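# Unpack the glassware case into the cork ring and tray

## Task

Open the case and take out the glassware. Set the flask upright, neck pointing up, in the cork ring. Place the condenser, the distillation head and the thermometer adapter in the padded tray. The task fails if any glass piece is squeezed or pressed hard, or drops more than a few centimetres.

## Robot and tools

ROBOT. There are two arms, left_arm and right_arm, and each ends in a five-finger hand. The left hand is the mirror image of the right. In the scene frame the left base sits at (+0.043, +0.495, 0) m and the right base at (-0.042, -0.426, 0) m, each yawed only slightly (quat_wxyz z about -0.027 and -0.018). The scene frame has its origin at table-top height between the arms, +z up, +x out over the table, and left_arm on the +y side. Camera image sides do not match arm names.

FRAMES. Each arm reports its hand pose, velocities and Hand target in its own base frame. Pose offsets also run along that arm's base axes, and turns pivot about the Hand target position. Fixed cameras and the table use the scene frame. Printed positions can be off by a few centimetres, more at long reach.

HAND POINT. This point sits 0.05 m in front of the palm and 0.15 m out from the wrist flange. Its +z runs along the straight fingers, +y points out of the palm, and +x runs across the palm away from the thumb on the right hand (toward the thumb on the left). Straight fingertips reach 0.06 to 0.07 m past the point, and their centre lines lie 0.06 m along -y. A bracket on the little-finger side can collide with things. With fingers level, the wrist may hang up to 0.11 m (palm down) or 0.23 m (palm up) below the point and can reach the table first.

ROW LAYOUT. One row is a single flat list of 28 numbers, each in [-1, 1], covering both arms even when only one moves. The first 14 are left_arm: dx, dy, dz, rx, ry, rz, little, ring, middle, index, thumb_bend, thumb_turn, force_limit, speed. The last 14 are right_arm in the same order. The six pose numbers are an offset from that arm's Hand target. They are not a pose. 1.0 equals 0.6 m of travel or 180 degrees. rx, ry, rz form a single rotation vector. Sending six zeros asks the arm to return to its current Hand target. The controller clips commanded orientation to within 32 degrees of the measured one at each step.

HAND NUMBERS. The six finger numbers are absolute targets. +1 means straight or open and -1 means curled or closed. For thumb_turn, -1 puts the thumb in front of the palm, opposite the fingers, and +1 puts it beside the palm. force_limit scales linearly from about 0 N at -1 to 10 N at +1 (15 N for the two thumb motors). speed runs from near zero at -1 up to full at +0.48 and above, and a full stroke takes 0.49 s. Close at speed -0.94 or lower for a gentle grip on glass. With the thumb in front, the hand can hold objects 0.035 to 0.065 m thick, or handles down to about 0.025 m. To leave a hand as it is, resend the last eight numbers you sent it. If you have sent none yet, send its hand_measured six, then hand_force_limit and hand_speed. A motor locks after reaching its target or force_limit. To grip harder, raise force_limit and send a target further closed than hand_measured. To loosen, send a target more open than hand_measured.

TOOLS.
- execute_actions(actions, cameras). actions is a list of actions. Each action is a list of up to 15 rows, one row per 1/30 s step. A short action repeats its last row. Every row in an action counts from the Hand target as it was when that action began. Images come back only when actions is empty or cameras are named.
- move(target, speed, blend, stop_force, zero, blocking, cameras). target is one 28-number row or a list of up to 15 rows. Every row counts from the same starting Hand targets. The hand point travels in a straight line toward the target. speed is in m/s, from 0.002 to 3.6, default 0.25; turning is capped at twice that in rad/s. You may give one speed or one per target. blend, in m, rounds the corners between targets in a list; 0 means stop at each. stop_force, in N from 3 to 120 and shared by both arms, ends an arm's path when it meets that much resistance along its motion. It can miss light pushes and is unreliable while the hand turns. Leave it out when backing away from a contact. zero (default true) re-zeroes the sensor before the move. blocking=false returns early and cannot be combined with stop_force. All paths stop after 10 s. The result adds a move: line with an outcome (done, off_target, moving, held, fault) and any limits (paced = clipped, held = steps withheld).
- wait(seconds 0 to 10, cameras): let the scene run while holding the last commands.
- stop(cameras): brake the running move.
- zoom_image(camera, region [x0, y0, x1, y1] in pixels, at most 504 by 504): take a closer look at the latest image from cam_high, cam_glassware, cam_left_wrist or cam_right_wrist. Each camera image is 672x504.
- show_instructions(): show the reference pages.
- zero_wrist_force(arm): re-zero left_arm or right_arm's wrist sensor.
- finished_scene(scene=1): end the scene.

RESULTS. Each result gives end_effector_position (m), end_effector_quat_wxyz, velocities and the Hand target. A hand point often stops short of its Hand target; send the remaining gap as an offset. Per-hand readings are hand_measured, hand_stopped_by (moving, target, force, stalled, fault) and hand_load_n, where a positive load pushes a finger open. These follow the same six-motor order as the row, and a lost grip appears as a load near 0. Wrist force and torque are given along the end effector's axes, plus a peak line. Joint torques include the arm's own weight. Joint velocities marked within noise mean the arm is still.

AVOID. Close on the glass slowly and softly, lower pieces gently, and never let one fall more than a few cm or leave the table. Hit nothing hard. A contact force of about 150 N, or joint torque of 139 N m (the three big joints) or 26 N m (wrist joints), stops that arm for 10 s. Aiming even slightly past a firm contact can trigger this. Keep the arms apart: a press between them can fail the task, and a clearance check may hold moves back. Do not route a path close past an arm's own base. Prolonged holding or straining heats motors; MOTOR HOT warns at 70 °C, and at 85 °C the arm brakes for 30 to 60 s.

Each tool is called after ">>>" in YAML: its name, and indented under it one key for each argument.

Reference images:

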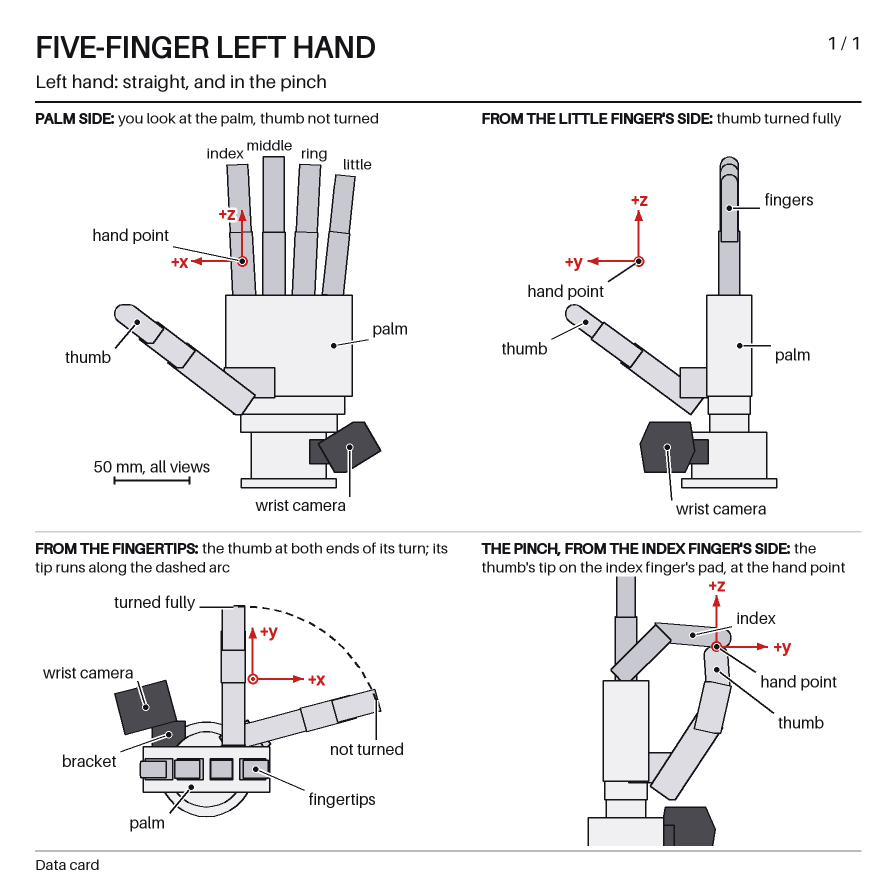

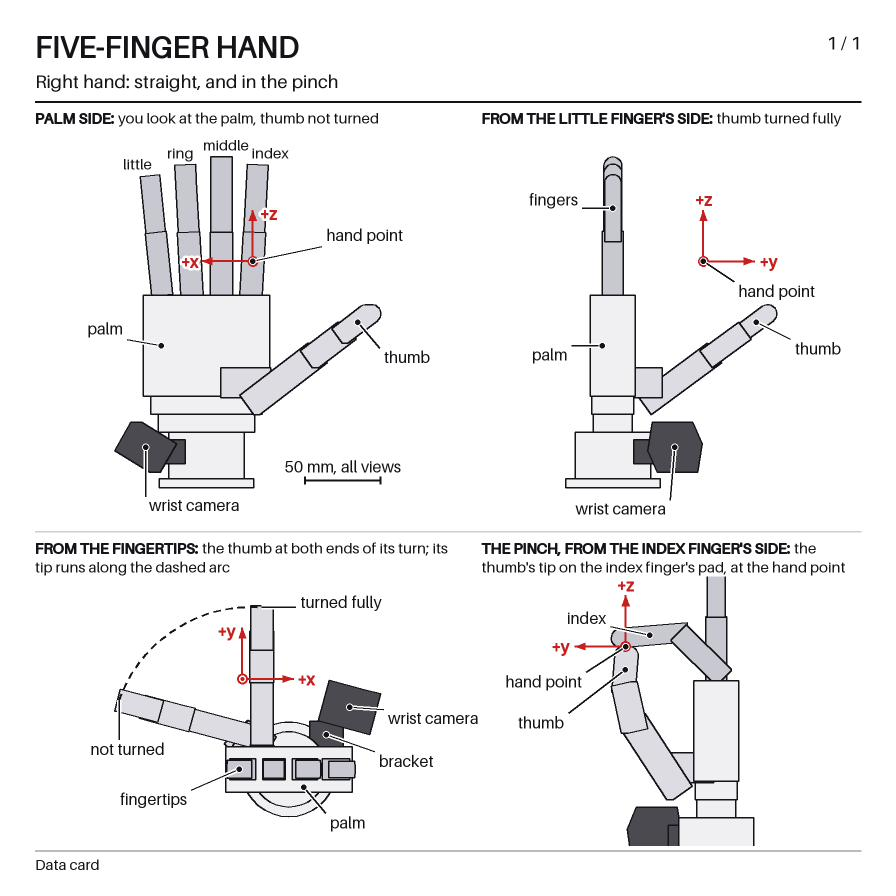

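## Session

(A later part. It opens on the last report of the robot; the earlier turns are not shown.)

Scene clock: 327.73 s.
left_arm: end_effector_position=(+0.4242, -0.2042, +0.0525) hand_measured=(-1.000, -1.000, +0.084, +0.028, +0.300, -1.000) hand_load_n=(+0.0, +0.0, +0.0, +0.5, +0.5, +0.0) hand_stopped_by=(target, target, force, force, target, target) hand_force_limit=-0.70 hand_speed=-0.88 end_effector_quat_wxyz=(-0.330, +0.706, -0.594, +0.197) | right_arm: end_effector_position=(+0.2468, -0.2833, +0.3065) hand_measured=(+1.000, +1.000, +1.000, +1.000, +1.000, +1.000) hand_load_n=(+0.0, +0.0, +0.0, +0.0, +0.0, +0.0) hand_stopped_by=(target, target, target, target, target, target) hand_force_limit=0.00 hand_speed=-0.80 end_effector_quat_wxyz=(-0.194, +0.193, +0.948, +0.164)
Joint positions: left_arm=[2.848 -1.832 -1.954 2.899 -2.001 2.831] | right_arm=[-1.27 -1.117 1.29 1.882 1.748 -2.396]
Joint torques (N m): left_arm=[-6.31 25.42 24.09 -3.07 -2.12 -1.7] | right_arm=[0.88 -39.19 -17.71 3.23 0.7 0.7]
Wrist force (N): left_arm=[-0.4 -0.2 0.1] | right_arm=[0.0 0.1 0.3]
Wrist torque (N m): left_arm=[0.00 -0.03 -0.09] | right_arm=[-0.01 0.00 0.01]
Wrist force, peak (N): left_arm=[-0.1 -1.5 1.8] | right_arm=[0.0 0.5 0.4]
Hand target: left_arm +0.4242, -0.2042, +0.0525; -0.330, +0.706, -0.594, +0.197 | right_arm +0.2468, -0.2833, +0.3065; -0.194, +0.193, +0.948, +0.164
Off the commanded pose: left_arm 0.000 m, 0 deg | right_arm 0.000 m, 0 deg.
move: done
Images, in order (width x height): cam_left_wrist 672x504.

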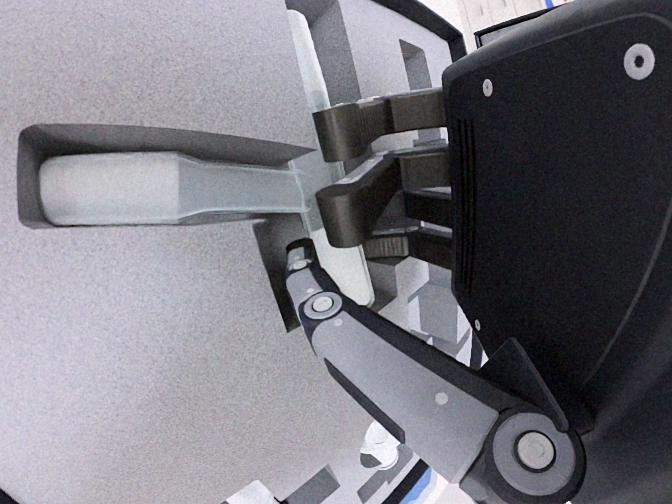

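>>> move:
  target: [0, 0, 0, 0,0,0, -1,-1,-0.4,-0.4,0.0,-1, -0.5, -0.88, 0,0,0,0,0,0, 1,1,1,1,1,1, 0.0, -0.8]
  cameras: ["cam_left_wrist"]
  speed: 0.02

>>> zoom_image:
  camera: "cam_left_wrist"
  region: [200, 120, 420, 340]

Scene clock: 328.57 s.
left_arm: end_effector_position=(+0.4242, -0.2042, +0.0525) hand_measured=(-1.000, -1.000, +0.064, +0.020, +0.286, -1.000) hand_load_n=(+0.0, +0.0, +3.0, +3.5, +4.0, +0.0) hand_stopped_by=(target, target, force, force, force, target) hand_force_limit=-0.50 hand_speed=-0.88 end_effector_quat_wxyz=(-0.330, +0.706, -0.594, +0.197) | right_arm: end_effector_position=(+0.2468, -0.2833, +0.3065) hand_measured=(+1.000, +1.000, +1.000, +1.000, +1.000, +1.000) hand_load_n=(+0.0, +0.0, +0.5, +0.0, +0.0, +0.0) hand_stopped_by=(target, target, target, target, target, target) hand_force_limit=0.00 hand_speed=-0.80 end_effector_quat_wxyz=(-0.194, +0.193, +0.948, +0.164)
Joint positions: left_arm=[2.848 -1.832 -1.954 2.899 -2.001 2.831] | right_arm=[-1.27 -1.117 1.29 1.882 1.748 -2.396]
Joint torques (N m): left_arm=[-6.36 24.28 25.36 -3.15 -2.14 -1.69] | right_arm=[1.03 -39.53 -18.78 3.18 0.78 0.48]
Wrist force (N): left_arm=[-0.6 -0.8 1.1] | right_arm=[0.1 0.0 0.3]
Wrist torque (N m): left_arm=[-0.01 0.05 -0.09] | right_arm=[-0.01 -0.02 0.02]
Wrist force, peak (N): left_arm=[-0.5 -0.9 1.2] | right_arm=[0.0 0.2 0.5]
Hand target: left_arm +0.4242, -0.2042, +0.0525; -0.330, +0.706, -0.594, +0.197 | right_arm +0.2468, -0.2833, +0.3065; -0.194, +0.193, +0.948, +0.164
Off the commanded pose: left_arm 0.000 m, 0 deg | right_arm 0.000 m, 0 deg.
move: done
Images, in order (width x height): cam_left_wrist 672x504.

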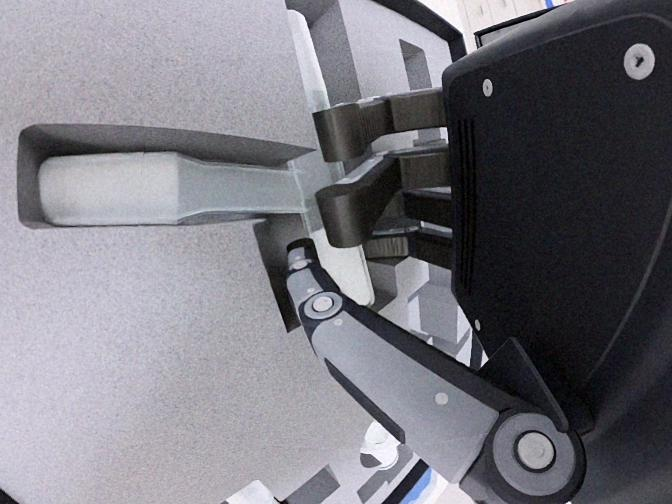

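Scaled by 2.291 from the camera's 672x504 image, which has a finer 960x720 frame.

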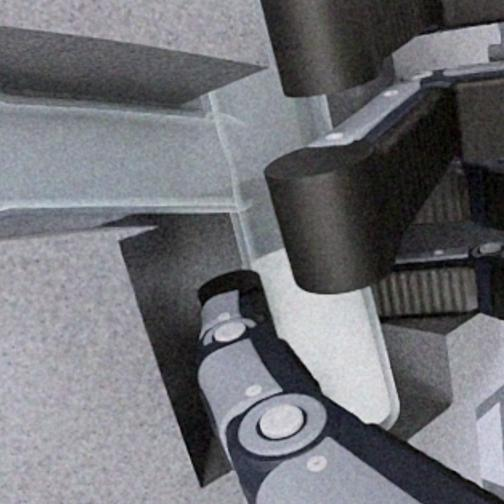

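>>> move:
  target: [0, 0, 0.02, 0,0,0, -1,-1,-0.4,-0.4,0.0,-1, -0.5, -0.88, 0,0,0,0,0,0, 1,1,1,1,1,1, 0.0, -0.8]
  cameras: ["cam_left_wrist"]
  speed: 0.015

>>> zoom_image:
  camera: "cam_left_wrist"
  region: [200, 120, 420, 340]

Scene clock: 329.93 s.
left_arm: end_effector_position=(+0.4242, -0.2042, +0.0646) hand_measured=(-1.000, -1.000, +0.064, +0.020, +0.288, -1.000) hand_load_n=(+0.0, +0.0, +5.0, +0.5, +4.0, -0.5) hand_stopped_by=(target, target, force, force, force, target) hand_force_limit=-0.50 hand_speed=-0.88 end_effector_quat_wxyz=(-0.330, +0.706, -0.594, +0.197) | right_arm: end_effector_position=(+0.2468, -0.2833, +0.3065) hand_measured=(+1.000, +1.000, +1.000, +1.000, +1.000, +1.000) hand_load_n=(+0.0, +0.0, +0.0, +0.0, +0.0, +0.0) hand_stopped_by=(target, target, target, target, target, target) hand_force_limit=0.00 hand_speed=-0.80 end_effector_quat_wxyz=(-0.194, +0.193, +0.948, +0.164)
Joint positions: left_arm=[2.848 -1.814 -1.94 2.867 -2.001 2.831] | right_arm=[-1.27 -1.117 1.29 1.882 1.748 -2.396]
Joint torques (N m): left_arm=[-6.83 25.16 16.7 0.56 -1.89 -1.32] | right_arm=[1.45 -39.07 -17.49 3.33 0.7 0.59]
Wrist force (N): left_arm=[-1.2 -0.2 0.6] | right_arm=[-0.1 0.4 0.4]
Wrist torque (N m): left_arm=[0.00 0.07 -0.06] | right_arm=[0.03 0.00 0.01]
Wrist force, peak (N): left_arm=[-0.5 -0.9 1.5] | right_arm=[-0.1 0.4 0.5]
Hand target: left_arm +0.4242, -0.2042, +0.0645; -0.330, +0.706, -0.594, +0.197 | right_arm +0.2468, -0.2833, +0.3065; -0.194, +0.193, +0.948, +0.164
Off the commanded pose: left_arm 0.000 m, 0 deg | right_arm 0.000 m, 0 deg.
move: done
Images, in order (width x height): cam_left_wrist 672x504.

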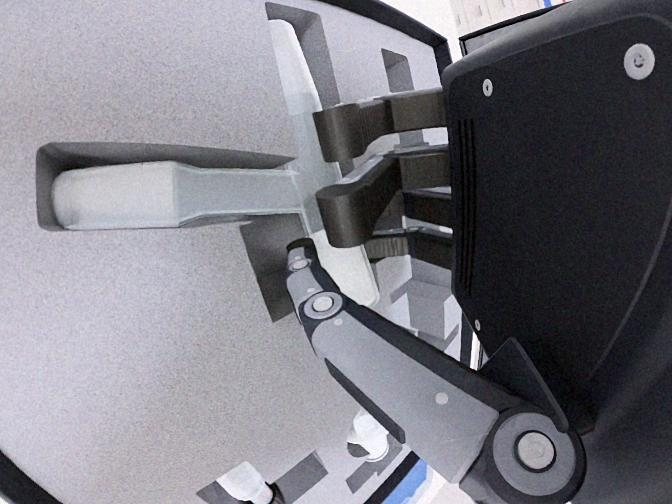

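Scaled by 2.291 from the camera's 672x504 image, which has a finer 960x720 frame.

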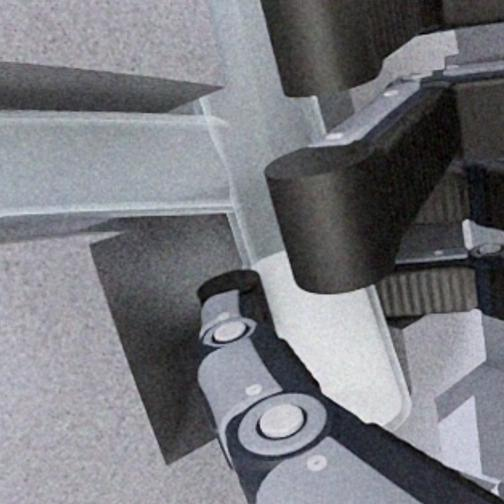

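>>> move:
  target:
    - [0, 0, 0, 0,0,0, -1,-1,-0.4,-0.5,0.0,-1, -0.5, -0.9, 0,0,0,0,0,0, 1,1,1,1,1,1, 0.0, -0.8]
    - [0, 0, 0.04, 0,0,0, -1,-1,-0.4,-0.5,0.0,-1, -0.5, -0.9, 0,0,0,0,0,0, 1,1,1,1,1,1, 0.0, -0.8]
  cameras: ["cam_left_wrist"]
  speed: 0.02

>>> zoom_image:
  camera: "cam_left_wrist"
  region: [150, 50, 450, 350]

Scene clock: 332.27 s.
left_arm: end_effector_position=(+0.4242, -0.2042, +0.0886) hand_measured=(-1.000, -1.000, +0.064, +0.012, +0.286, -1.000) hand_load_n=(+0.0, +0.5, +2.5, +0.0, +2.0, -0.5) hand_stopped_by=(target, target, force, force, force, target) hand_force_limit=-0.50 hand_speed=-0.90 end_effector_quat_wxyz=(-0.330, +0.706, -0.594, +0.197) | right_arm: end_effector_position=(+0.2468, -0.2833, +0.3065) hand_measured=(+1.000, +1.000, +1.000, +1.000, +1.000, +1.000) hand_load_n=(+0.0, +0.0, +0.0, +0.0, +0.0, +0.0) hand_stopped_by=(target, target, target, target, target, target) hand_force_limit=0.00 hand_speed=-0.80 end_effector_quat_wxyz=(-0.194, +0.193, +0.948, +0.164)
Joint positions: left_arm=[2.848 -1.781 -1.909 2.804 -2.001 2.831] | right_arm=[-1.27 -1.117 1.29 1.882 1.748 -2.396]
Joint torques (N m): left_arm=[-5.43 22.97 13.57 1 -1.7 -0.4] | right_arm=[0.1 -38.78 -18.69 2.97 0.84 0.66]
Wrist force (N): left_arm=[-1.2 -0.1 0.5] | right_arm=[-0.1 0.3 0.5]
Wrist torque (N m): left_arm=[-0.04 0.05 -0.09] | right_arm=[0.01 0.00 0.01]
Wrist force, peak (N): left_arm=[-1.6 -0.2 0.9] | right_arm=[0.0 0.5 0.5]
Hand target: left_arm +0.4242, -0.2042, +0.0885; -0.330, +0.706, -0.594, +0.197 | right_arm +0.2468, -0.2833, +0.3065; -0.194, +0.193, +0.948, +0.164
Off the commanded pose: left_arm 0.000 m, 0 deg | right_arm 0.000 m, 0 deg.
move: done
Images, in order (width x height): cam_left_wrist 672x504.

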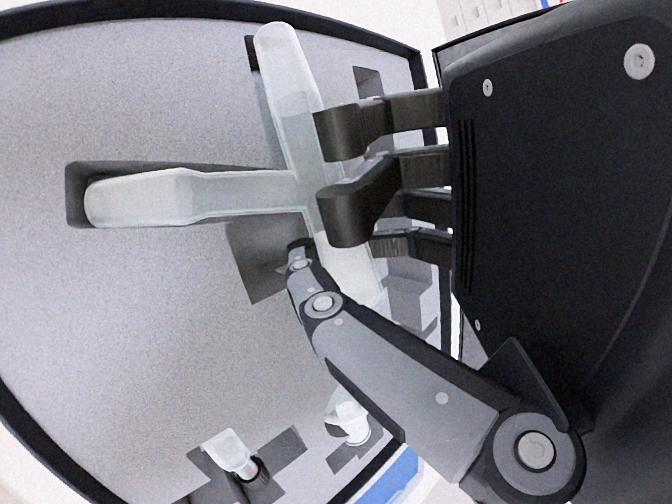

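Scaled by 1.680 from the camera's 672x504 image, which has a finer 960x720 frame.

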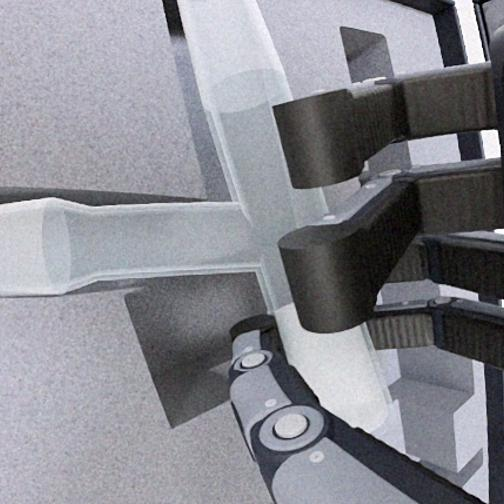

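>>> move:
  target:
    - [0, 0, 0, 0,0,0, -1,-1,-0.5,-0.6,-0.1,-1, -0.35, -0.9, 0,0,0,0,0,0, 1,1,1,1,1,1, 0.0, -0.8]
  cameras: []
  speed: 0.02

>>> move:
  target:
    - [0, 0, 0.1, 0,0,0, -1,-1,-0.5,-0.6,-0.1,-1, -0.35, -0.9, 0,0,0,0,0,0, 1,1,1,1,1,1, 0.0, -0.8]
  cameras: ["cam_left_wrist","cam_glassware"]
  speed: 0.04

>>> zoom_image:
  camera: "cam_left_wrist"
  region: [80, 30, 450, 350]

Scene clock: 333.10 s.
left_arm: end_effector_position=(+0.4242, -0.2042, +0.0885) hand_measured=(-1.000, -1.000, +0.028, -0.014, +0.276, -1.000) hand_load_n=(+0.0, +0.0, +1.5, +1.5, +3.0, +0.0) hand_stopped_by=(target, target, force, force, force, target) hand_force_limit=-0.35 hand_speed=-0.90 end_effector_quat_wxyz=(-0.330, +0.706, -0.594, +0.197) | right_arm: end_effector_position=(+0.2468, -0.2833, +0.3065) hand_measured=(+1.000, +1.000, +1.000, +1.000, +1.000, +1.000) hand_load_n=(+0.0, +0.0, +0.0, +0.0, +0.0, +0.0) hand_stopped_by=(target, target, target, target, target, target) hand_force_limit=0.00 hand_speed=-0.80 end_effector_quat_wxyz=(-0.194, +0.193, +0.948, +0.164)
Joint positions: left_arm=[2.848 -1.781 -1.91 2.804 -2.001 2.831] | right_arm=[-1.27 -1.117 1.29 1.882 1.748 -2.396]
Joint torques (N m): left_arm=[-5.81 17.29 8.94 0.93 -1.65 -0.37] | right_arm=[0.82 -38.62 -18.19 3.27 0.54 0.75]
Wrist force (N): left_arm=[-0.9 -0.3 0.2] | right_arm=[-0.1 0.2 0.3]
Wrist torque (N m): left_arm=[-0.05 0.04 -0.11] | right_arm=[0.01 0.01 0.01]
Wrist force, peak (N): left_arm=[-1.4 -0.1 0.6] | right_arm=[0.0 0.5 0.4]
Hand target: left_arm +0.4242, -0.2042, +0.0885; -0.330, +0.706, -0.594, +0.197 | right_arm +0.2468, -0.2833, +0.3065; -0.194, +0.193, +0.948, +0.164
Off the commanded pose: left_arm 0.000 m, 0 deg | right_arm 0.000 m, 0 deg.
move: done
No camera images: "cameras" was empty.

Scene clock: 334.90 s.
left_arm: end_effector_position=(+0.4242, -0.2042, +0.1486) hand_measured=(-1.000, -1.000, +0.028, -0.016, +0.274, -1.000) hand_load_n=(+0.0, +0.0, +0.5, +0.0, +0.5, +0.0) hand_stopped_by=(target, target, force, force, force, target) hand_force_limit=-0.35 hand_speed=-0.90 end_effector_quat_wxyz=(-0.330, +0.706, -0.594, +0.197) end_effector_velocity=(+0.000, +0.000, -0.001) end_effector_angular_velocity=(+0.000, -0.002, +0.001) | right_arm: end_effector_position=(+0.2468, -0.2833, +0.3065) hand_measured=(+1.000, +1.000, +1.000, +1.000, +1.000, +1.000) hand_load_n=(+0.0, +0.0, +0.0, +0.0, +0.0, +0.0) hand_stopped_by=(target, target, target, target, target, target) hand_force_limit=0.00 hand_speed=-0.80 end_effector_quat_wxyz=(-0.194, +0.193, +0.948, +0.164)
Joint positions: left_arm=[2.848 -1.714 -1.819 2.646 -2.001 2.831] | right_arm=[-1.27 -1.117 1.29 1.882 1.748 -2.396]
Joint velocities: left_arm=[0 0 -0.003 0.005 -0.001 0] | right_arm=[within noise]
Joint torques (N m): left_arm=[-3.34 17.2 11.07 1.48 -0.49 1.43] | right_arm=[1.62 -39.22 -17.41 3.15 0.65 0.58]
Wrist force (N): left_arm=[-0.5 -0.2 0.4] | right_arm=[0.0 0.2 0.3]
Wrist torque (N m): left_arm=[-0.04 -0.03 -0.07] | right_arm=[0.02 0.00 0.01]
Wrist force, peak (N): left_arm=[-1.0 0.4 0.7] | right_arm=[0.1 0.4 0.4]
Hand target: left_arm +0.4242, -0.2042, +0.1485; -0.330, +0.706, -0.594, +0.197 | right_arm +0.2468, -0.2833, +0.3065; -0.194, +0.193, +0.948, +0.164
Off the commanded pose: left_arm 0.000 m, 0 deg | right_arm 0.000 m, 0 deg.
move: done
Images, in order (width x height): cam_glassware 672x504, cam_left_wrist 672x504.

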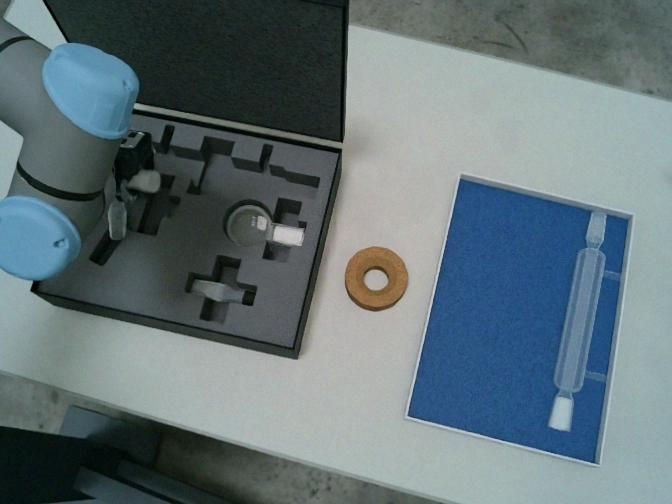

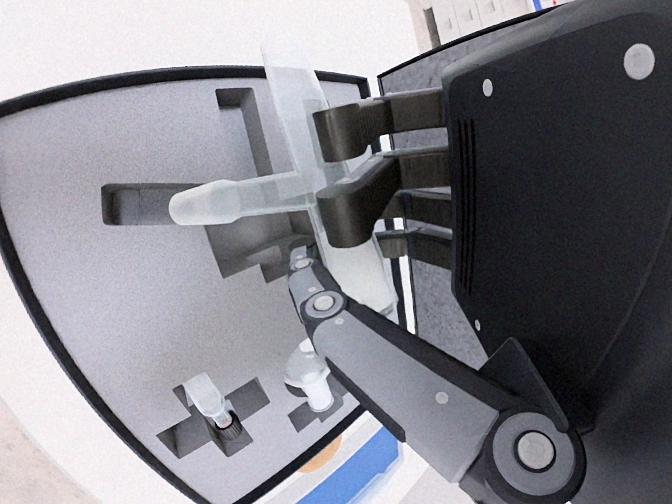

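Scaled by 1.362 from the camera's 672x504 image, which has a finer 960x720 frame.

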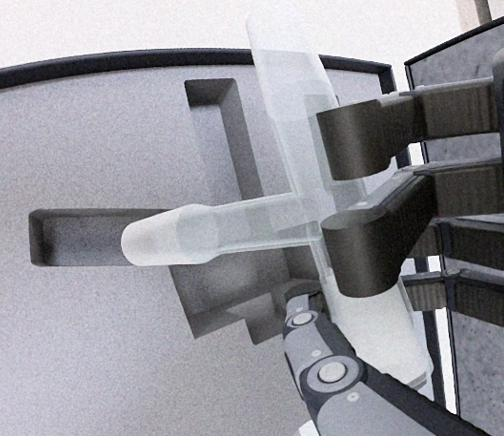

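>>> move:
  target:
    - [0, 0, 0, 0,0,0, -1,-1,-0.6,-0.7,-0.2,-1, -0.3, -0.9, 0,0,0,0,0,0, 1,1,1,1,1,1, 0.0, -0.8]
  cameras: ["cam_left_wrist"]
  speed: 0.02

>>> zoom_image:
  camera: "cam_left_wrist"
  region: [80, 30, 450, 350]

Scene clock: 336.43 s.
left_arm: end_effector_position=(+0.4242, -0.2042, +0.1484) hand_measured=(-1.000, -1.000, -0.110, -0.274, +0.178, -1.000) hand_load_n=(+0.0, -0.5, +2.5, +3.5, +5.5, +2.5) hand_stopped_by=(target, target, force, force, force, target) hand_force_limit=-0.30 hand_speed=-0.90 end_effector_quat_wxyz=(-0.330, +0.706, -0.594, +0.197) | right_arm: end_effector_position=(+0.2468, -0.2833, +0.3065) hand_measured=(+1.000, +1.000, +1.000, +1.000, +1.000, +1.000) hand_load_n=(+0.0, +0.0, +0.0, +0.0, +0.0, +0.0) hand_stopped_by=(target, target, target, target, target, target) hand_force_limit=0.00 hand_speed=-0.80 end_effector_quat_wxyz=(-0.194, +0.193, +0.948, +0.164)
Joint positions: left_arm=[2.848 -1.714 -1.819 2.647 -2.001 2.831] | right_arm=[-1.27 -1.117 1.29 1.882 1.748 -2.396]
Joint torques (N m): left_arm=[-2.55 16.95 12.58 -0.04 -0.54 -1.65] | right_arm=[0.82 -39.25 -18.2 3.11 0.64 0.38]
Wrist force (N): left_arm=[-0.5 -0.1 0.3] | right_arm=[-0.1 0.3 0.4]
Wrist torque (N m): left_arm=[-0.01 0.02 -0.12] | right_arm=[0.01 0.00 0.01]
Wrist force, peak (N): left_arm=[-1.0 -0.2 0.4] | right_arm=[-0.3 0.4 0.4]
Hand target: left_arm +0.4242, -0.2042, +0.1485; -0.330, +0.706, -0.594, +0.197 | right_arm +0.2468, -0.2833, +0.3065; -0.194, +0.193, +0.948, +0.164
Off the commanded pose: left_arm 0.000 m, 0 deg | right_arm 0.000 m, 0 deg.
move: done
Images, in order (width x height): cam_left_wrist 672x504.

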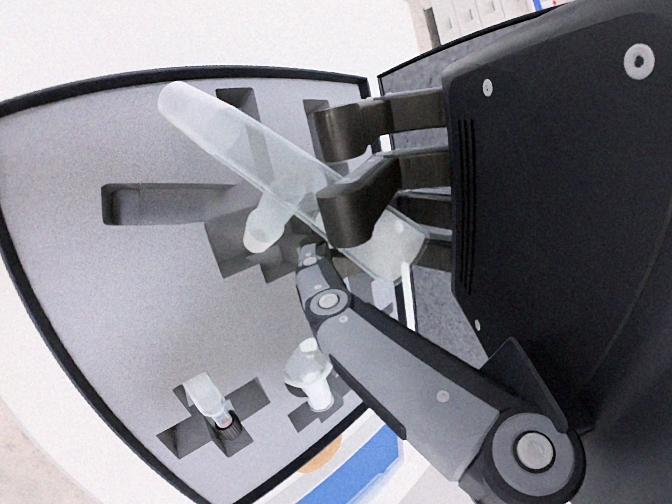

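Scaled by 1.362 from the camera's 672x504 image, which has a finer 960x720 frame.

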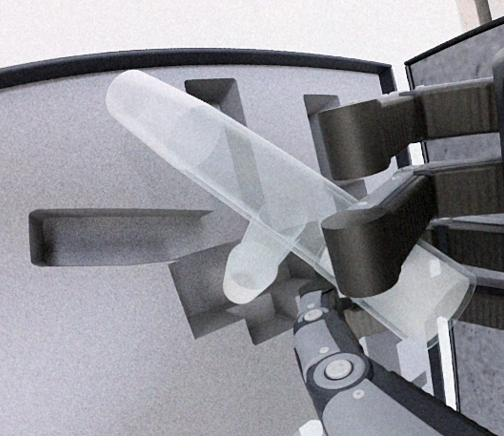

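>>> move:
  target:
    - [-0.03, -0.05, 0.25, 0,0,0, -1,-1,-0.6,-0.7,-0.2,-1, -0.3, -0.9, 0,0,0,0,0,0, 1,1,1,1,1,1, 0.0, -0.8]
  cameras: ["cam_left_wrist"]
  speed: 0.06

Scene clock: 344.97 s.
left_arm: end_effector_position=(+0.4062, -0.2342, +0.2985) hand_measured=(-1.000, -1.000, -0.110, -0.274, +0.178, -1.000) hand_load_n=(+0.0, -0.5, +2.0, +3.5, +5.5, +3.0) hand_stopped_by=(target, target, force, force, force, target) hand_force_limit=-0.30 hand_speed=-0.90 end_effector_quat_wxyz=(-0.330, +0.706, -0.594, +0.197) | right_arm: end_effector_position=(+0.2468, -0.2833, +0.3065) hand_measured=(+1.000, +1.000, +1.000, +1.000, +1.000, +1.000) hand_load_n=(+0.0, +0.0, +0.0, +0.0, +0.0, +0.0) hand_stopped_by=(target, target, target, target, target, target) hand_force_limit=0.00 hand_speed=-0.80 end_effector_quat_wxyz=(-0.194, +0.193, +0.948, +0.164)
Joint positions: left_arm=[2.749 -1.664 -1.491 2.23 -2.061 2.744] | right_arm=[-1.27 -1.117 1.29 1.882 1.748 -2.396]
Joint torques (N m): left_arm=[6.45 16.54 13.12 0.64 0.66 1.37] | right_arm=[1.48 -38.05 -18.25 2.95 0.63 0.59]
Wrist force (N): left_arm=[-0.1 -0.3 0.0] | right_arm=[-0.2 0.1 0.2]
Wrist torque (N m): left_arm=[-0.05 -0.08 0.13] | right_arm=[0.01 0.03 0.00]
Wrist force, peak (N): left_arm=[-0.5 0.3 0.9] | right_arm=[0.0 0.5 0.6]
Hand target: left_arm +0.4062, -0.2342, +0.2985; -0.330, +0.706, -0.594, +0.197 | right_arm +0.2468, -0.2833, +0.3065; -0.194, +0.193, +0.948, +0.164
Off the commanded pose: left_arm 0.000 m, 0 deg | right_arm 0.000 m, 0 deg.
move: done
Images, in order (width x height): cam_left_wrist 672x504.

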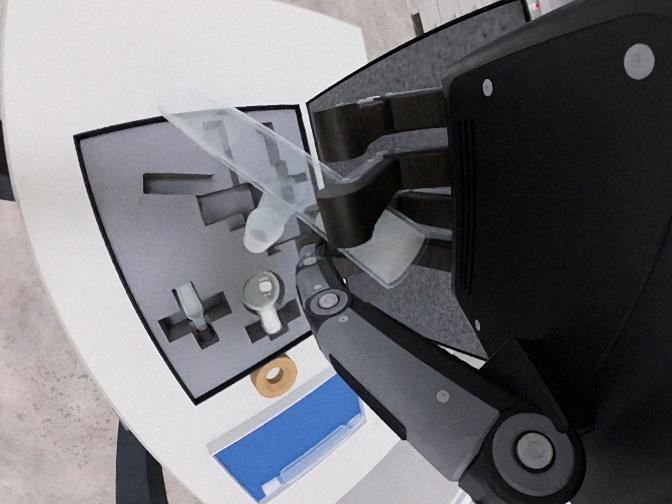

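>>> move:
  target:
    - [0.0, -0.25, 0.0, -0.1373,0.1235,0.0324, -1,-1,-0.6,-0.7,-0.2,-1, -0.3, -0.9, 0,0,0,0,0,0, 1,1,1,1,1,1, 0.0, -0.8]
  cameras: []
  speed: 0.1

>>> move:
  target:
    - [0.01, -0.29, 0.0, -0.1373,0.1235,0.0324, -1,-1,-0.6,-0.7,-0.2,-1, -0.3, -0.9, 0,0,0,0,0,0, 1,1,1,1,1,1, 0.0, -0.8]
  cameras: ["cam_left_wrist","cam_high","cam_glassware"]
  speed: 0.1

>>> zoom_image:
  camera: "cam_glassware"
  region: [300, 130, 600, 430]

>>> zoom_image:
  camera: "cam_high"
  region: [220, 120, 380, 280]

Scene clock: 348.60 s.
left_arm: end_effector_position=(+0.4062, -0.3842, +0.2984) hand_measured=(-1.000, -1.000, -0.110, -0.274, +0.178, -1.000) hand_load_n=(+0.0, -0.5, +2.5, +3.5, +5.5, +3.0) hand_stopped_by=(target, target, force, force, force, target) hand_force_limit=-0.30 hand_speed=-0.90 end_effector_quat_wxyz=(-0.062, +0.814, -0.555, +0.163) | right_arm: end_effector_position=(+0.2468, -0.2833, +0.3065) hand_measured=(+1.000, +1.000, +1.000, +1.000, +1.000, +1.000) hand_load_n=(+0.0, +0.0, +0.0, -0.5, +0.0, +0.0) hand_stopped_by=(target, target, target, target, target, target) hand_force_limit=0.00 hand_speed=-0.80 end_effector_quat_wxyz=(-0.194, +0.193, +0.948, +0.164)
Joint positions: left_arm=[2.714 -1.969 -1.112 1.855 -1.636 2.351] | right_arm=[-1.27 -1.117 1.29 1.882 1.748 -2.396]
Joint torques (N m): left_arm=[-3.93 49.01 9.41 0.44 -1.78 2.38] | right_arm=[0.83 -38.86 -18.01 3.32 0.51 0.63]
Wrist force (N): left_arm=[-0.2 -0.3 0.8] | right_arm=[0.0 0.2 0.3]
Wrist torque (N m): left_arm=[-0.11 -0.04 0.00] | right_arm=[0.01 0.00 0.01]
Wrist force, peak (N): left_arm=[-0.9 -0.6 0.5] | right_arm=[-0.1 0.4 0.6]
Hand target: left_arm +0.4062, -0.3842, +0.2985; -0.062, +0.814, -0.555, +0.163 | right_arm +0.2468, -0.2833, +0.3065; -0.194, +0.193, +0.948, +0.164
Off the commanded pose: left_arm 0.000 m, 0 deg | right_arm 0.000 m, 0 deg.
move: done
No camera images: "cameras" was empty.

Scene clock: 351.87 s.
left_arm: end_effector_position=(+0.4122, -0.5583, +0.2984) hand_measured=(-1.000, -1.000, -0.110, -0.274, +0.178, -1.000) hand_load_n=(+0.0, -0.5, +2.5, +3.5, +5.5, +2.5) hand_stopped_by=(target, target, force, force, force, target) hand_force_limit=-0.30 hand_speed=-0.90 end_effector_quat_wxyz=(+0.212, +0.851, -0.467, +0.115) | right_arm: end_effector_position=(+0.2468, -0.2833, +0.3065) hand_measured=(+1.000, +1.000, +1.000, +1.000, +1.000, +1.000) hand_load_n=(+0.0, +0.0, +0.0, +0.0, +0.0, +0.0) hand_stopped_by=(target, target, target, target, target, target) hand_force_limit=0.00 hand_speed=-0.80 end_effector_quat_wxyz=(-0.194, +0.193, +0.948, +0.164)
Joint positions: left_arm=[2.651 -2.303 -0.743 1.718 -1.145 2.032] | right_arm=[-1.27 -1.117 1.29 1.882 1.748 -2.396]
Joint torques (N m): left_arm=[5.86 59.49 10.32 -3.57 -0.85 1.98] | right_arm=[-0.01 -39.35 -18.6 3.19 0.49 0.76]
Wrist force (N): left_arm=[-0.4 -0.2 0.4] | right_arm=[-0.1 0.3 0.2]
Wrist torque (N m): left_arm=[-0.07 0.04 -0.15] | right_arm=[0.03 0.01 0.02]
Wrist force, peak (N): left_arm=[-0.9 -0.4 0.6] | right_arm=[0.0 0.3 0.6]
Hand target: left_arm +0.4122, -0.5582, +0.2985; +0.212, +0.851, -0.467, +0.115 | right_arm +0.2468, -0.2833, +0.3065; -0.194, +0.193, +0.948, +0.164
Off the commanded pose: left_arm 0.000 m, 0 deg | right_arm 0.000 m, 0 deg.
move: done
Images, in order (width x height): cam_high 672x504, cam_glassware 672x504, cam_left_wrist 672x504.

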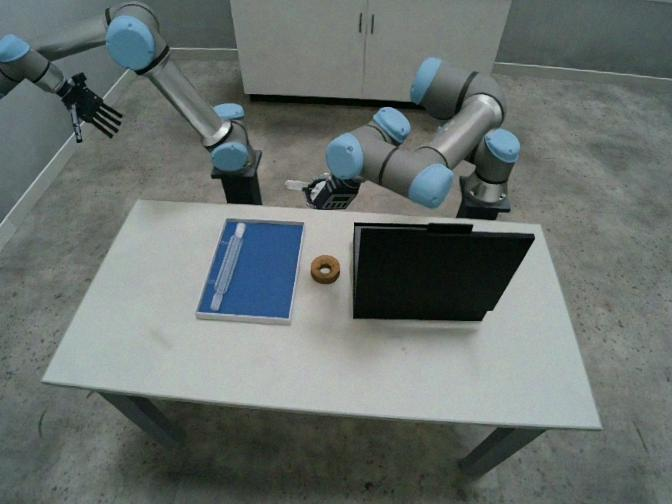

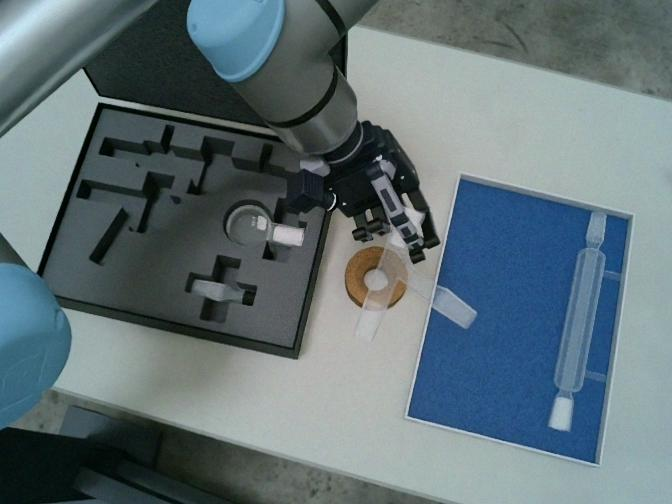

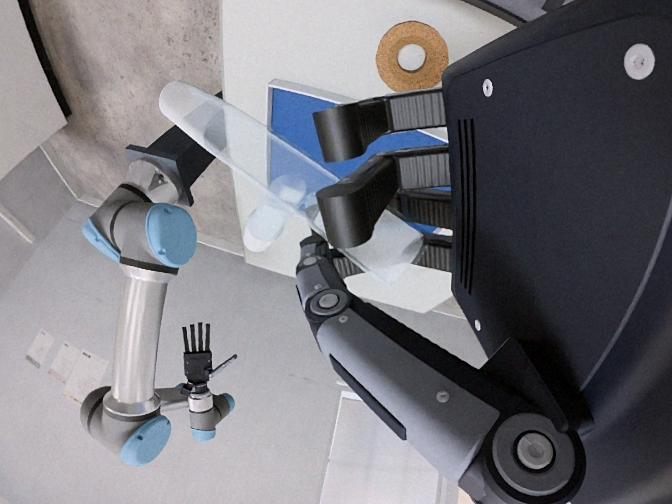

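Scaled by 1.680.

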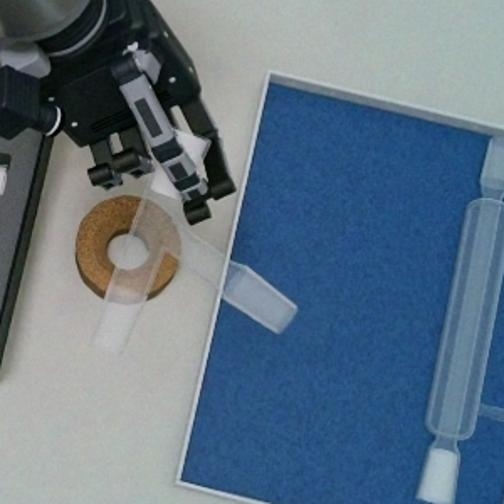

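Scaled by 3.150.

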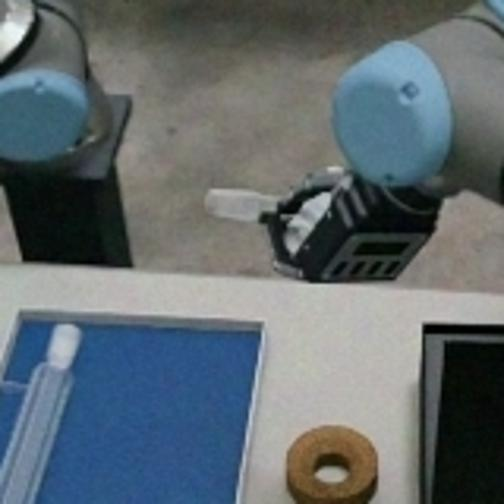

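>>> move:
  target:
    - [0.0, -0.175, 0.0, 0,0,0, -1,-1,-0.6,-0.7,-0.2,-1, -0.3, -0.9, 0,0,0,0,0,0, 1,1,1,1,1,1, 0.0, -0.8]
    - [0.0, -0.175, -0.28, 0,0,0, -1,-1,-0.6,-0.7,-0.2,-1, -0.3, -0.9, 0,0,0,0,0,0, 1,1,1,1,1,1, 0.0, -0.8]
  cameras: ["cam_left_wrist","cam_high","cam_glassware"]
  speed: 0.08

>>> zoom_image:
  camera: "cam_glassware"
  region: [380, 150, 640, 470]

>>> zoom_image:
  camera: "cam_high"
  region: [190, 150, 350, 330]

Scene clock: 356.93 s.
left_arm: end_effector_position=(+0.4120, -0.6630, +0.1804) hand_measured=(-1.000, -1.000, -0.110, -0.274, +0.178, -1.000) hand_load_n=(+0.0, -1.0, +3.5, +3.5, +5.5, +2.5) hand_stopped_by=(target, target, force, force, force, target) hand_force_limit=-0.30 hand_speed=-0.90 end_effector_quat_wxyz=(+0.214, +0.850, -0.465, +0.122) | right_arm: end_effector_position=(+0.2468, -0.2833, +0.3065) hand_measured=(+1.000, +1.000, +1.000, +1.000, +1.000, +1.000) hand_load_n=(+0.0, +0.0, +0.0, +0.0, +0.0, +0.0) hand_stopped_by=(target, target, target, target, target, target) hand_force_limit=0.00 hand_speed=-0.80 end_effector_quat_wxyz=(-0.194, +0.193, +0.948, +0.164)
Joint positions: left_arm=[2.508 -2.545 -0.591 1.885 -1.181 1.874] | right_arm=[-1.27 -1.117 1.29 1.882 1.748 -2.396]
Joint torques (N m): left_arm=[-0.86 55.25 17.97 -1.32 0.77 -0.13] | right_arm=[1.88 -39.22 -17.83 3.05 0.55 0.71]
Wrist force (N): left_arm=[-0.1 -0.4 0.7] | right_arm=[0.0 0.4 0.3]
Wrist torque (N m): left_arm=[-0.11 -0.01 -0.19] | right_arm=[0.05 0.00 0.02]
Wrist force, peak (N): left_arm=[-1.2 -1.3 4.2] | right_arm=[-0.3 0.3 0.5]
Hand target: left_arm +0.4120, -0.6630, +0.1804; +0.214, +0.850, -0.465, +0.122 (not the last commanded pose) | right_arm +0.2468, -0.2833, +0.3065; -0.194, +0.193, +0.948, +0.164
Off the commanded pose: left_arm 0.050 m, 1 deg | right_arm 0.000 m, 0 deg.
FORCE FAULT: contact force on the left arm reached its limit, and that arm stopped. The contact can be on any part of that arm, not only on its tool. That arm's remaining commands of this call were not run. That arm is still stopped at the end of this call. That arm stays stopped for about 10 more seconds. Until then a move that you send moves the other arm only, and its call returns only when the move has ended. Once the stop has ended, the next robot result says so. If the stop ends while you think or write, that arm runs what you send next, counted from a new Hand target: where the arm stands when the stop ends. While its stop runs, that arm, its gripper or tool too, takes no new command. Until it ends, the stop uses up actions while you think or wait. An arm that is not stopped still takes commands.
elbow stopped short (left arm): the move would have taken joint 3 (elbow) straighter than the controller allows.
move: fault (left_arm); path passed 1 of 2 targets
Images, in order (width x height): cam_high 672x504, cam_glassware 672x504, cam_left_wrist 672x504.

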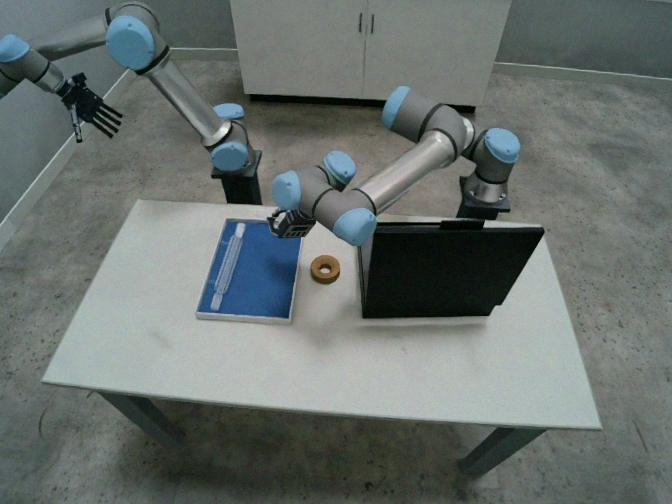

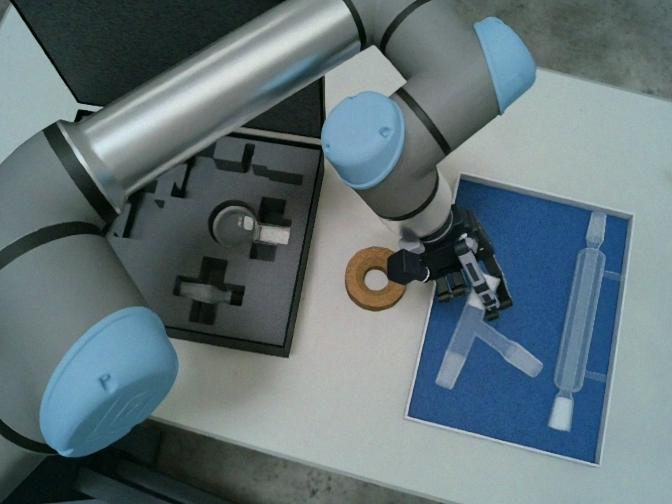

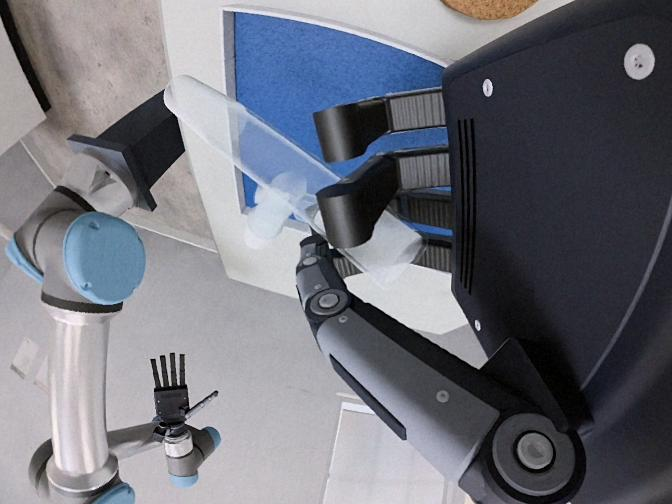

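Scaled by 1.575.

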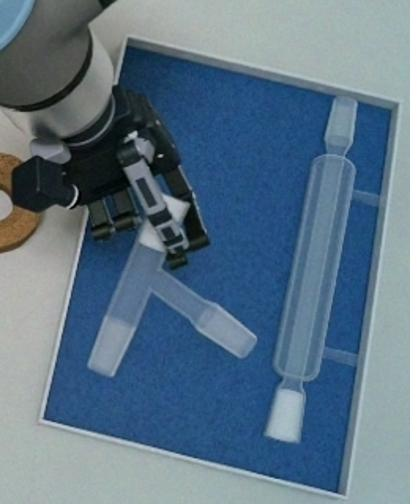

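Scaled by 2.800.

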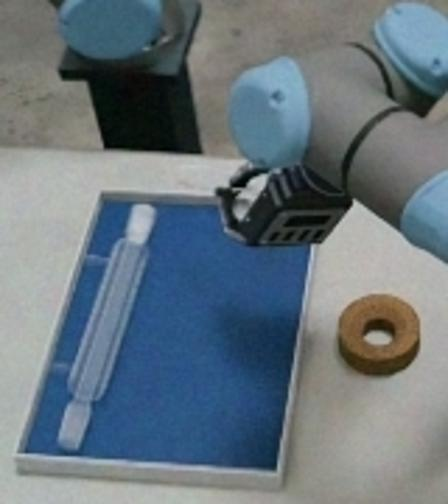

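>>> wait:
  seconds: 8
  cameras: []

>>> wait:
  seconds: 3
  cameras: ["cam_high","cam_glassware","cam_left_wrist"]

Scene clock: 367.17 s.
left_arm: end_effector_position=(+0.4120, -0.6630, +0.1804) hand_measured=(-1.000, -1.000, -0.110, -0.274, +0.178, -1.000) hand_load_n=(+0.0, -1.0, +4.0, +3.5, +5.0, +2.5) hand_stopped_by=(target, target, force, force, force, target) hand_force_limit=-0.30 hand_speed=-0.90 end_effector_quat_wxyz=(+0.214, +0.850, -0.465, +0.122) | right_arm: end_effector_position=(+0.2468, -0.2833, +0.3065) hand_measured=(+1.000, +1.000, +1.000, +1.000, +1.000, +1.000) hand_load_n=(+0.0, +0.0, +0.0, +0.0, +0.0, +0.0) hand_stopped_by=(target, target, target, target, target, target) hand_force_limit=0.00 hand_speed=-0.80 end_effector_quat_wxyz=(-0.194, +0.193, +0.948, +0.164)
Joint positions: left_arm=[2.508 -2.545 -0.591 1.885 -1.181 1.874] | right_arm=[-1.27 -1.117 1.29 1.882 1.748 -2.396]
Joint torques (N m): left_arm=[-0.82 55.77 18.26 -1.38 0.88 -0.06] | right_arm=[1.64 -38.95 -18.37 3.28 0.54 0.48]
Wrist force (N): left_arm=[0.1 -0.4 0.8] | right_arm=[0.0 0.1 0.2]
Wrist torque (N m): left_arm=[-0.11 -0.03 -0.17] | right_arm=[-0.01 0.00 0.01]
Wrist force, peak (N): left_arm=[0.2 -0.4 1.0] | right_arm=[0.0 0.4 0.5]
Hand target: left_arm +0.4120, -0.6630, +0.1804; +0.214, +0.850, -0.465, +0.122 (not the last commanded pose) | right_arm +0.2468, -0.2833, +0.3065; -0.194, +0.193, +0.948, +0.164
Off the commanded pose: left_arm 0.050 m, 1 deg | right_arm 0.000 m, 0 deg.
FORCE FAULT, CONTINUED: the left arm's stop, for the force fault that an earlier result reported, is over. The rest of the stop counts as 20 of the actions that you can send in this scene. During its stop the left arm's controller moved it back a little. That arm's target is now where it stood when the stop ended, not its last command. That arm accepts commands again.
wait: 8.00 s; at rest from the start
No camera images: "cameras" was empty.

Scene clock: 370.17 s.
left_arm: end_effector_position=(+0.4120, -0.6630, +0.1804) hand_measured=(-1.000, -1.000, -0.110, -0.274, +0.178, -1.000) hand_load_n=(+0.0, -0.5, +3.5, +3.5, +5.0, +2.5) hand_stopped_by=(target, target, force, force, force, target) hand_force_limit=-0.30 hand_speed=-0.90 end_effector_quat_wxyz=(+0.214, +0.850, -0.465, +0.122) | right_arm: end_effector_position=(+0.2468, -0.2833, +0.3065) hand_measured=(+1.000, +1.000, +1.000, +1.000, +1.000, +1.000) hand_load_n=(+0.0, +0.0, +0.0, +0.0, +0.0, +0.0) hand_stopped_by=(target, target, target, target, target, target) hand_force_limit=0.00 hand_speed=-0.80 end_effector_quat_wxyz=(-0.194, +0.193, +0.948, +0.164)
Joint positions: left_arm=[2.508 -2.545 -0.591 1.885 -1.181 1.874] | right_arm=[-1.27 -1.117 1.29 1.882 1.748 -2.396]
Joint torques (N m): left_arm=[-0.15 56.35 20.95 -1.81 1.01 -0.21] | right_arm=[2.12 -38.3 -19.23 3.15 0.63 0.77]
Wrist force (N): left_arm=[0.0 -0.4 1.0] | right_arm=[-0.1 0.2 0.4]
Wrist torque (N m): left_arm=[-0.13 -0.01 -0.18] | right_arm=[0.01 0.00 0.01]
Wrist force, peak (N): left_arm=[0.1 -0.5 1.0] | right_arm=[0.1 0.3 0.7]
Hand target: left_arm +0.4120, -0.6630, +0.1804; +0.214, +0.850, -0.465, +0.122 (not the last commanded pose) | right_arm +0.2468, -0.2833, +0.3065; -0.194, +0.193, +0.948, +0.164
Off the commanded pose: left_arm 0.050 m, 1 deg | right_arm 0.000 m, 0 deg.
wait: 3.00 s; at rest by 0.17 s
Images, in order (width x height): cam_high 672x504, cam_glassware 672x504, cam_left_wrist 672x504.

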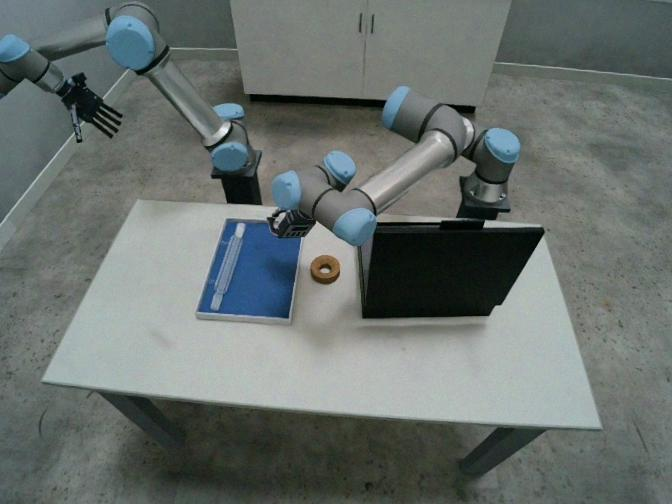

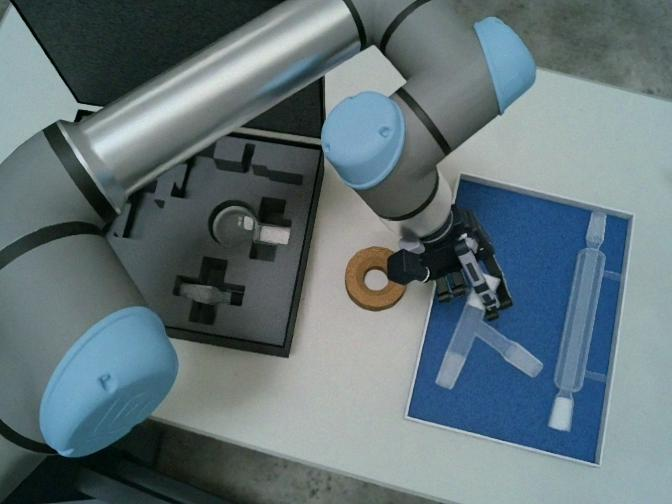

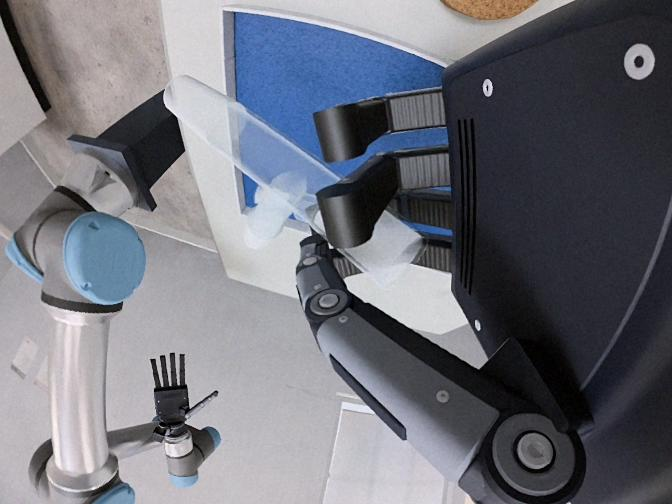

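>>> move:
  target:
    - [0.0, 0.0, 0.2, 0,0,0, -1,-1,-0.6,-0.7,-0.2,-1, -0.3, -0.9, 0,0,0,0,0,0, 1,1,1,1,1,1, 0.0, -0.8]
    - [-0.05, 0.2, 0.2, 0,0,0, -1,-1,-0.6,-0.7,-0.2,-1, -0.3, -0.9, 0,0,0,0,0,0, 1,1,1,1,1,1, 0.0, -0.8]
  cameras: ["cam_high"]
  speed: 0.08

Scene clock: 374.10 s.
left_arm: end_effector_position=(+0.3820, -0.5430, +0.3005) hand_measured=(-1.000, -1.000, -0.110, -0.274, +0.178, -1.000) hand_load_n=(+0.0, -0.5, +3.5, +3.5, +5.0, +2.5) hand_stopped_by=(target, target, force, force, force, target) hand_force_limit=-0.30 hand_speed=-0.90 end_effector_quat_wxyz=(+0.215, +0.850, -0.465, +0.123) | right_arm: end_effector_position=(+0.2468, -0.2833, +0.3065) hand_measured=(+1.000, +1.000, +1.000, +1.000, +1.000, +1.000) hand_load_n=(+0.0, +0.0, +0.0, +0.0, +0.0, +0.0) hand_stopped_by=(target, target, target, target, target, target) hand_force_limit=0.00 hand_speed=-0.80 end_effector_quat_wxyz=(-0.194, +0.193, +0.948, +0.164)
Joint positions: left_arm=[2.652 -2.184 -0.938 1.81 -1.139 2.024] | right_arm=[-1.27 -1.117 1.29 1.882 1.748 -2.396]
Joint torques (N m): left_arm=[-4.31 38.03 21.99 -4.32 0.23 -2.44] | right_arm=[1.79 -38.68 -17.82 3.13 0.59 0.68]
Wrist force (N): left_arm=[-0.3 -0.2 0.7] | right_arm=[0.2 0.1 0.3]
Wrist torque (N m): left_arm=[-0.08 0.04 -0.10] | right_arm=[0.00 -0.04 0.03]
Wrist force, peak (N): left_arm=[-0.1 0.0 1.7] | right_arm=[-0.3 0.5 0.5]
Hand target: left_arm +0.3820, -0.5430, +0.3004; +0.214, +0.850, -0.465, +0.122 | right_arm +0.2468, -0.2833, +0.3065; -0.194, +0.193, +0.948, +0.164
Off the commanded pose: left_arm 0.000 m, 0 deg | right_arm 0.000 m, 0 deg.
elbow stopped short (left arm): the move would have taken joint 3 (elbow) straighter than the controller allows.
move: done
Images, in order (width x height): cam_high 672x504.

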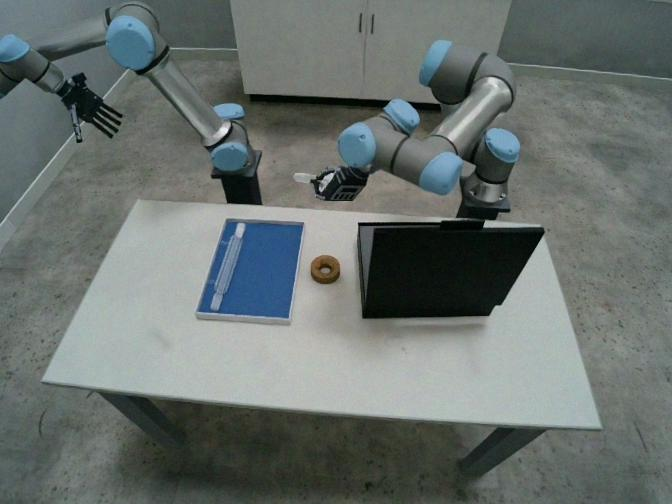

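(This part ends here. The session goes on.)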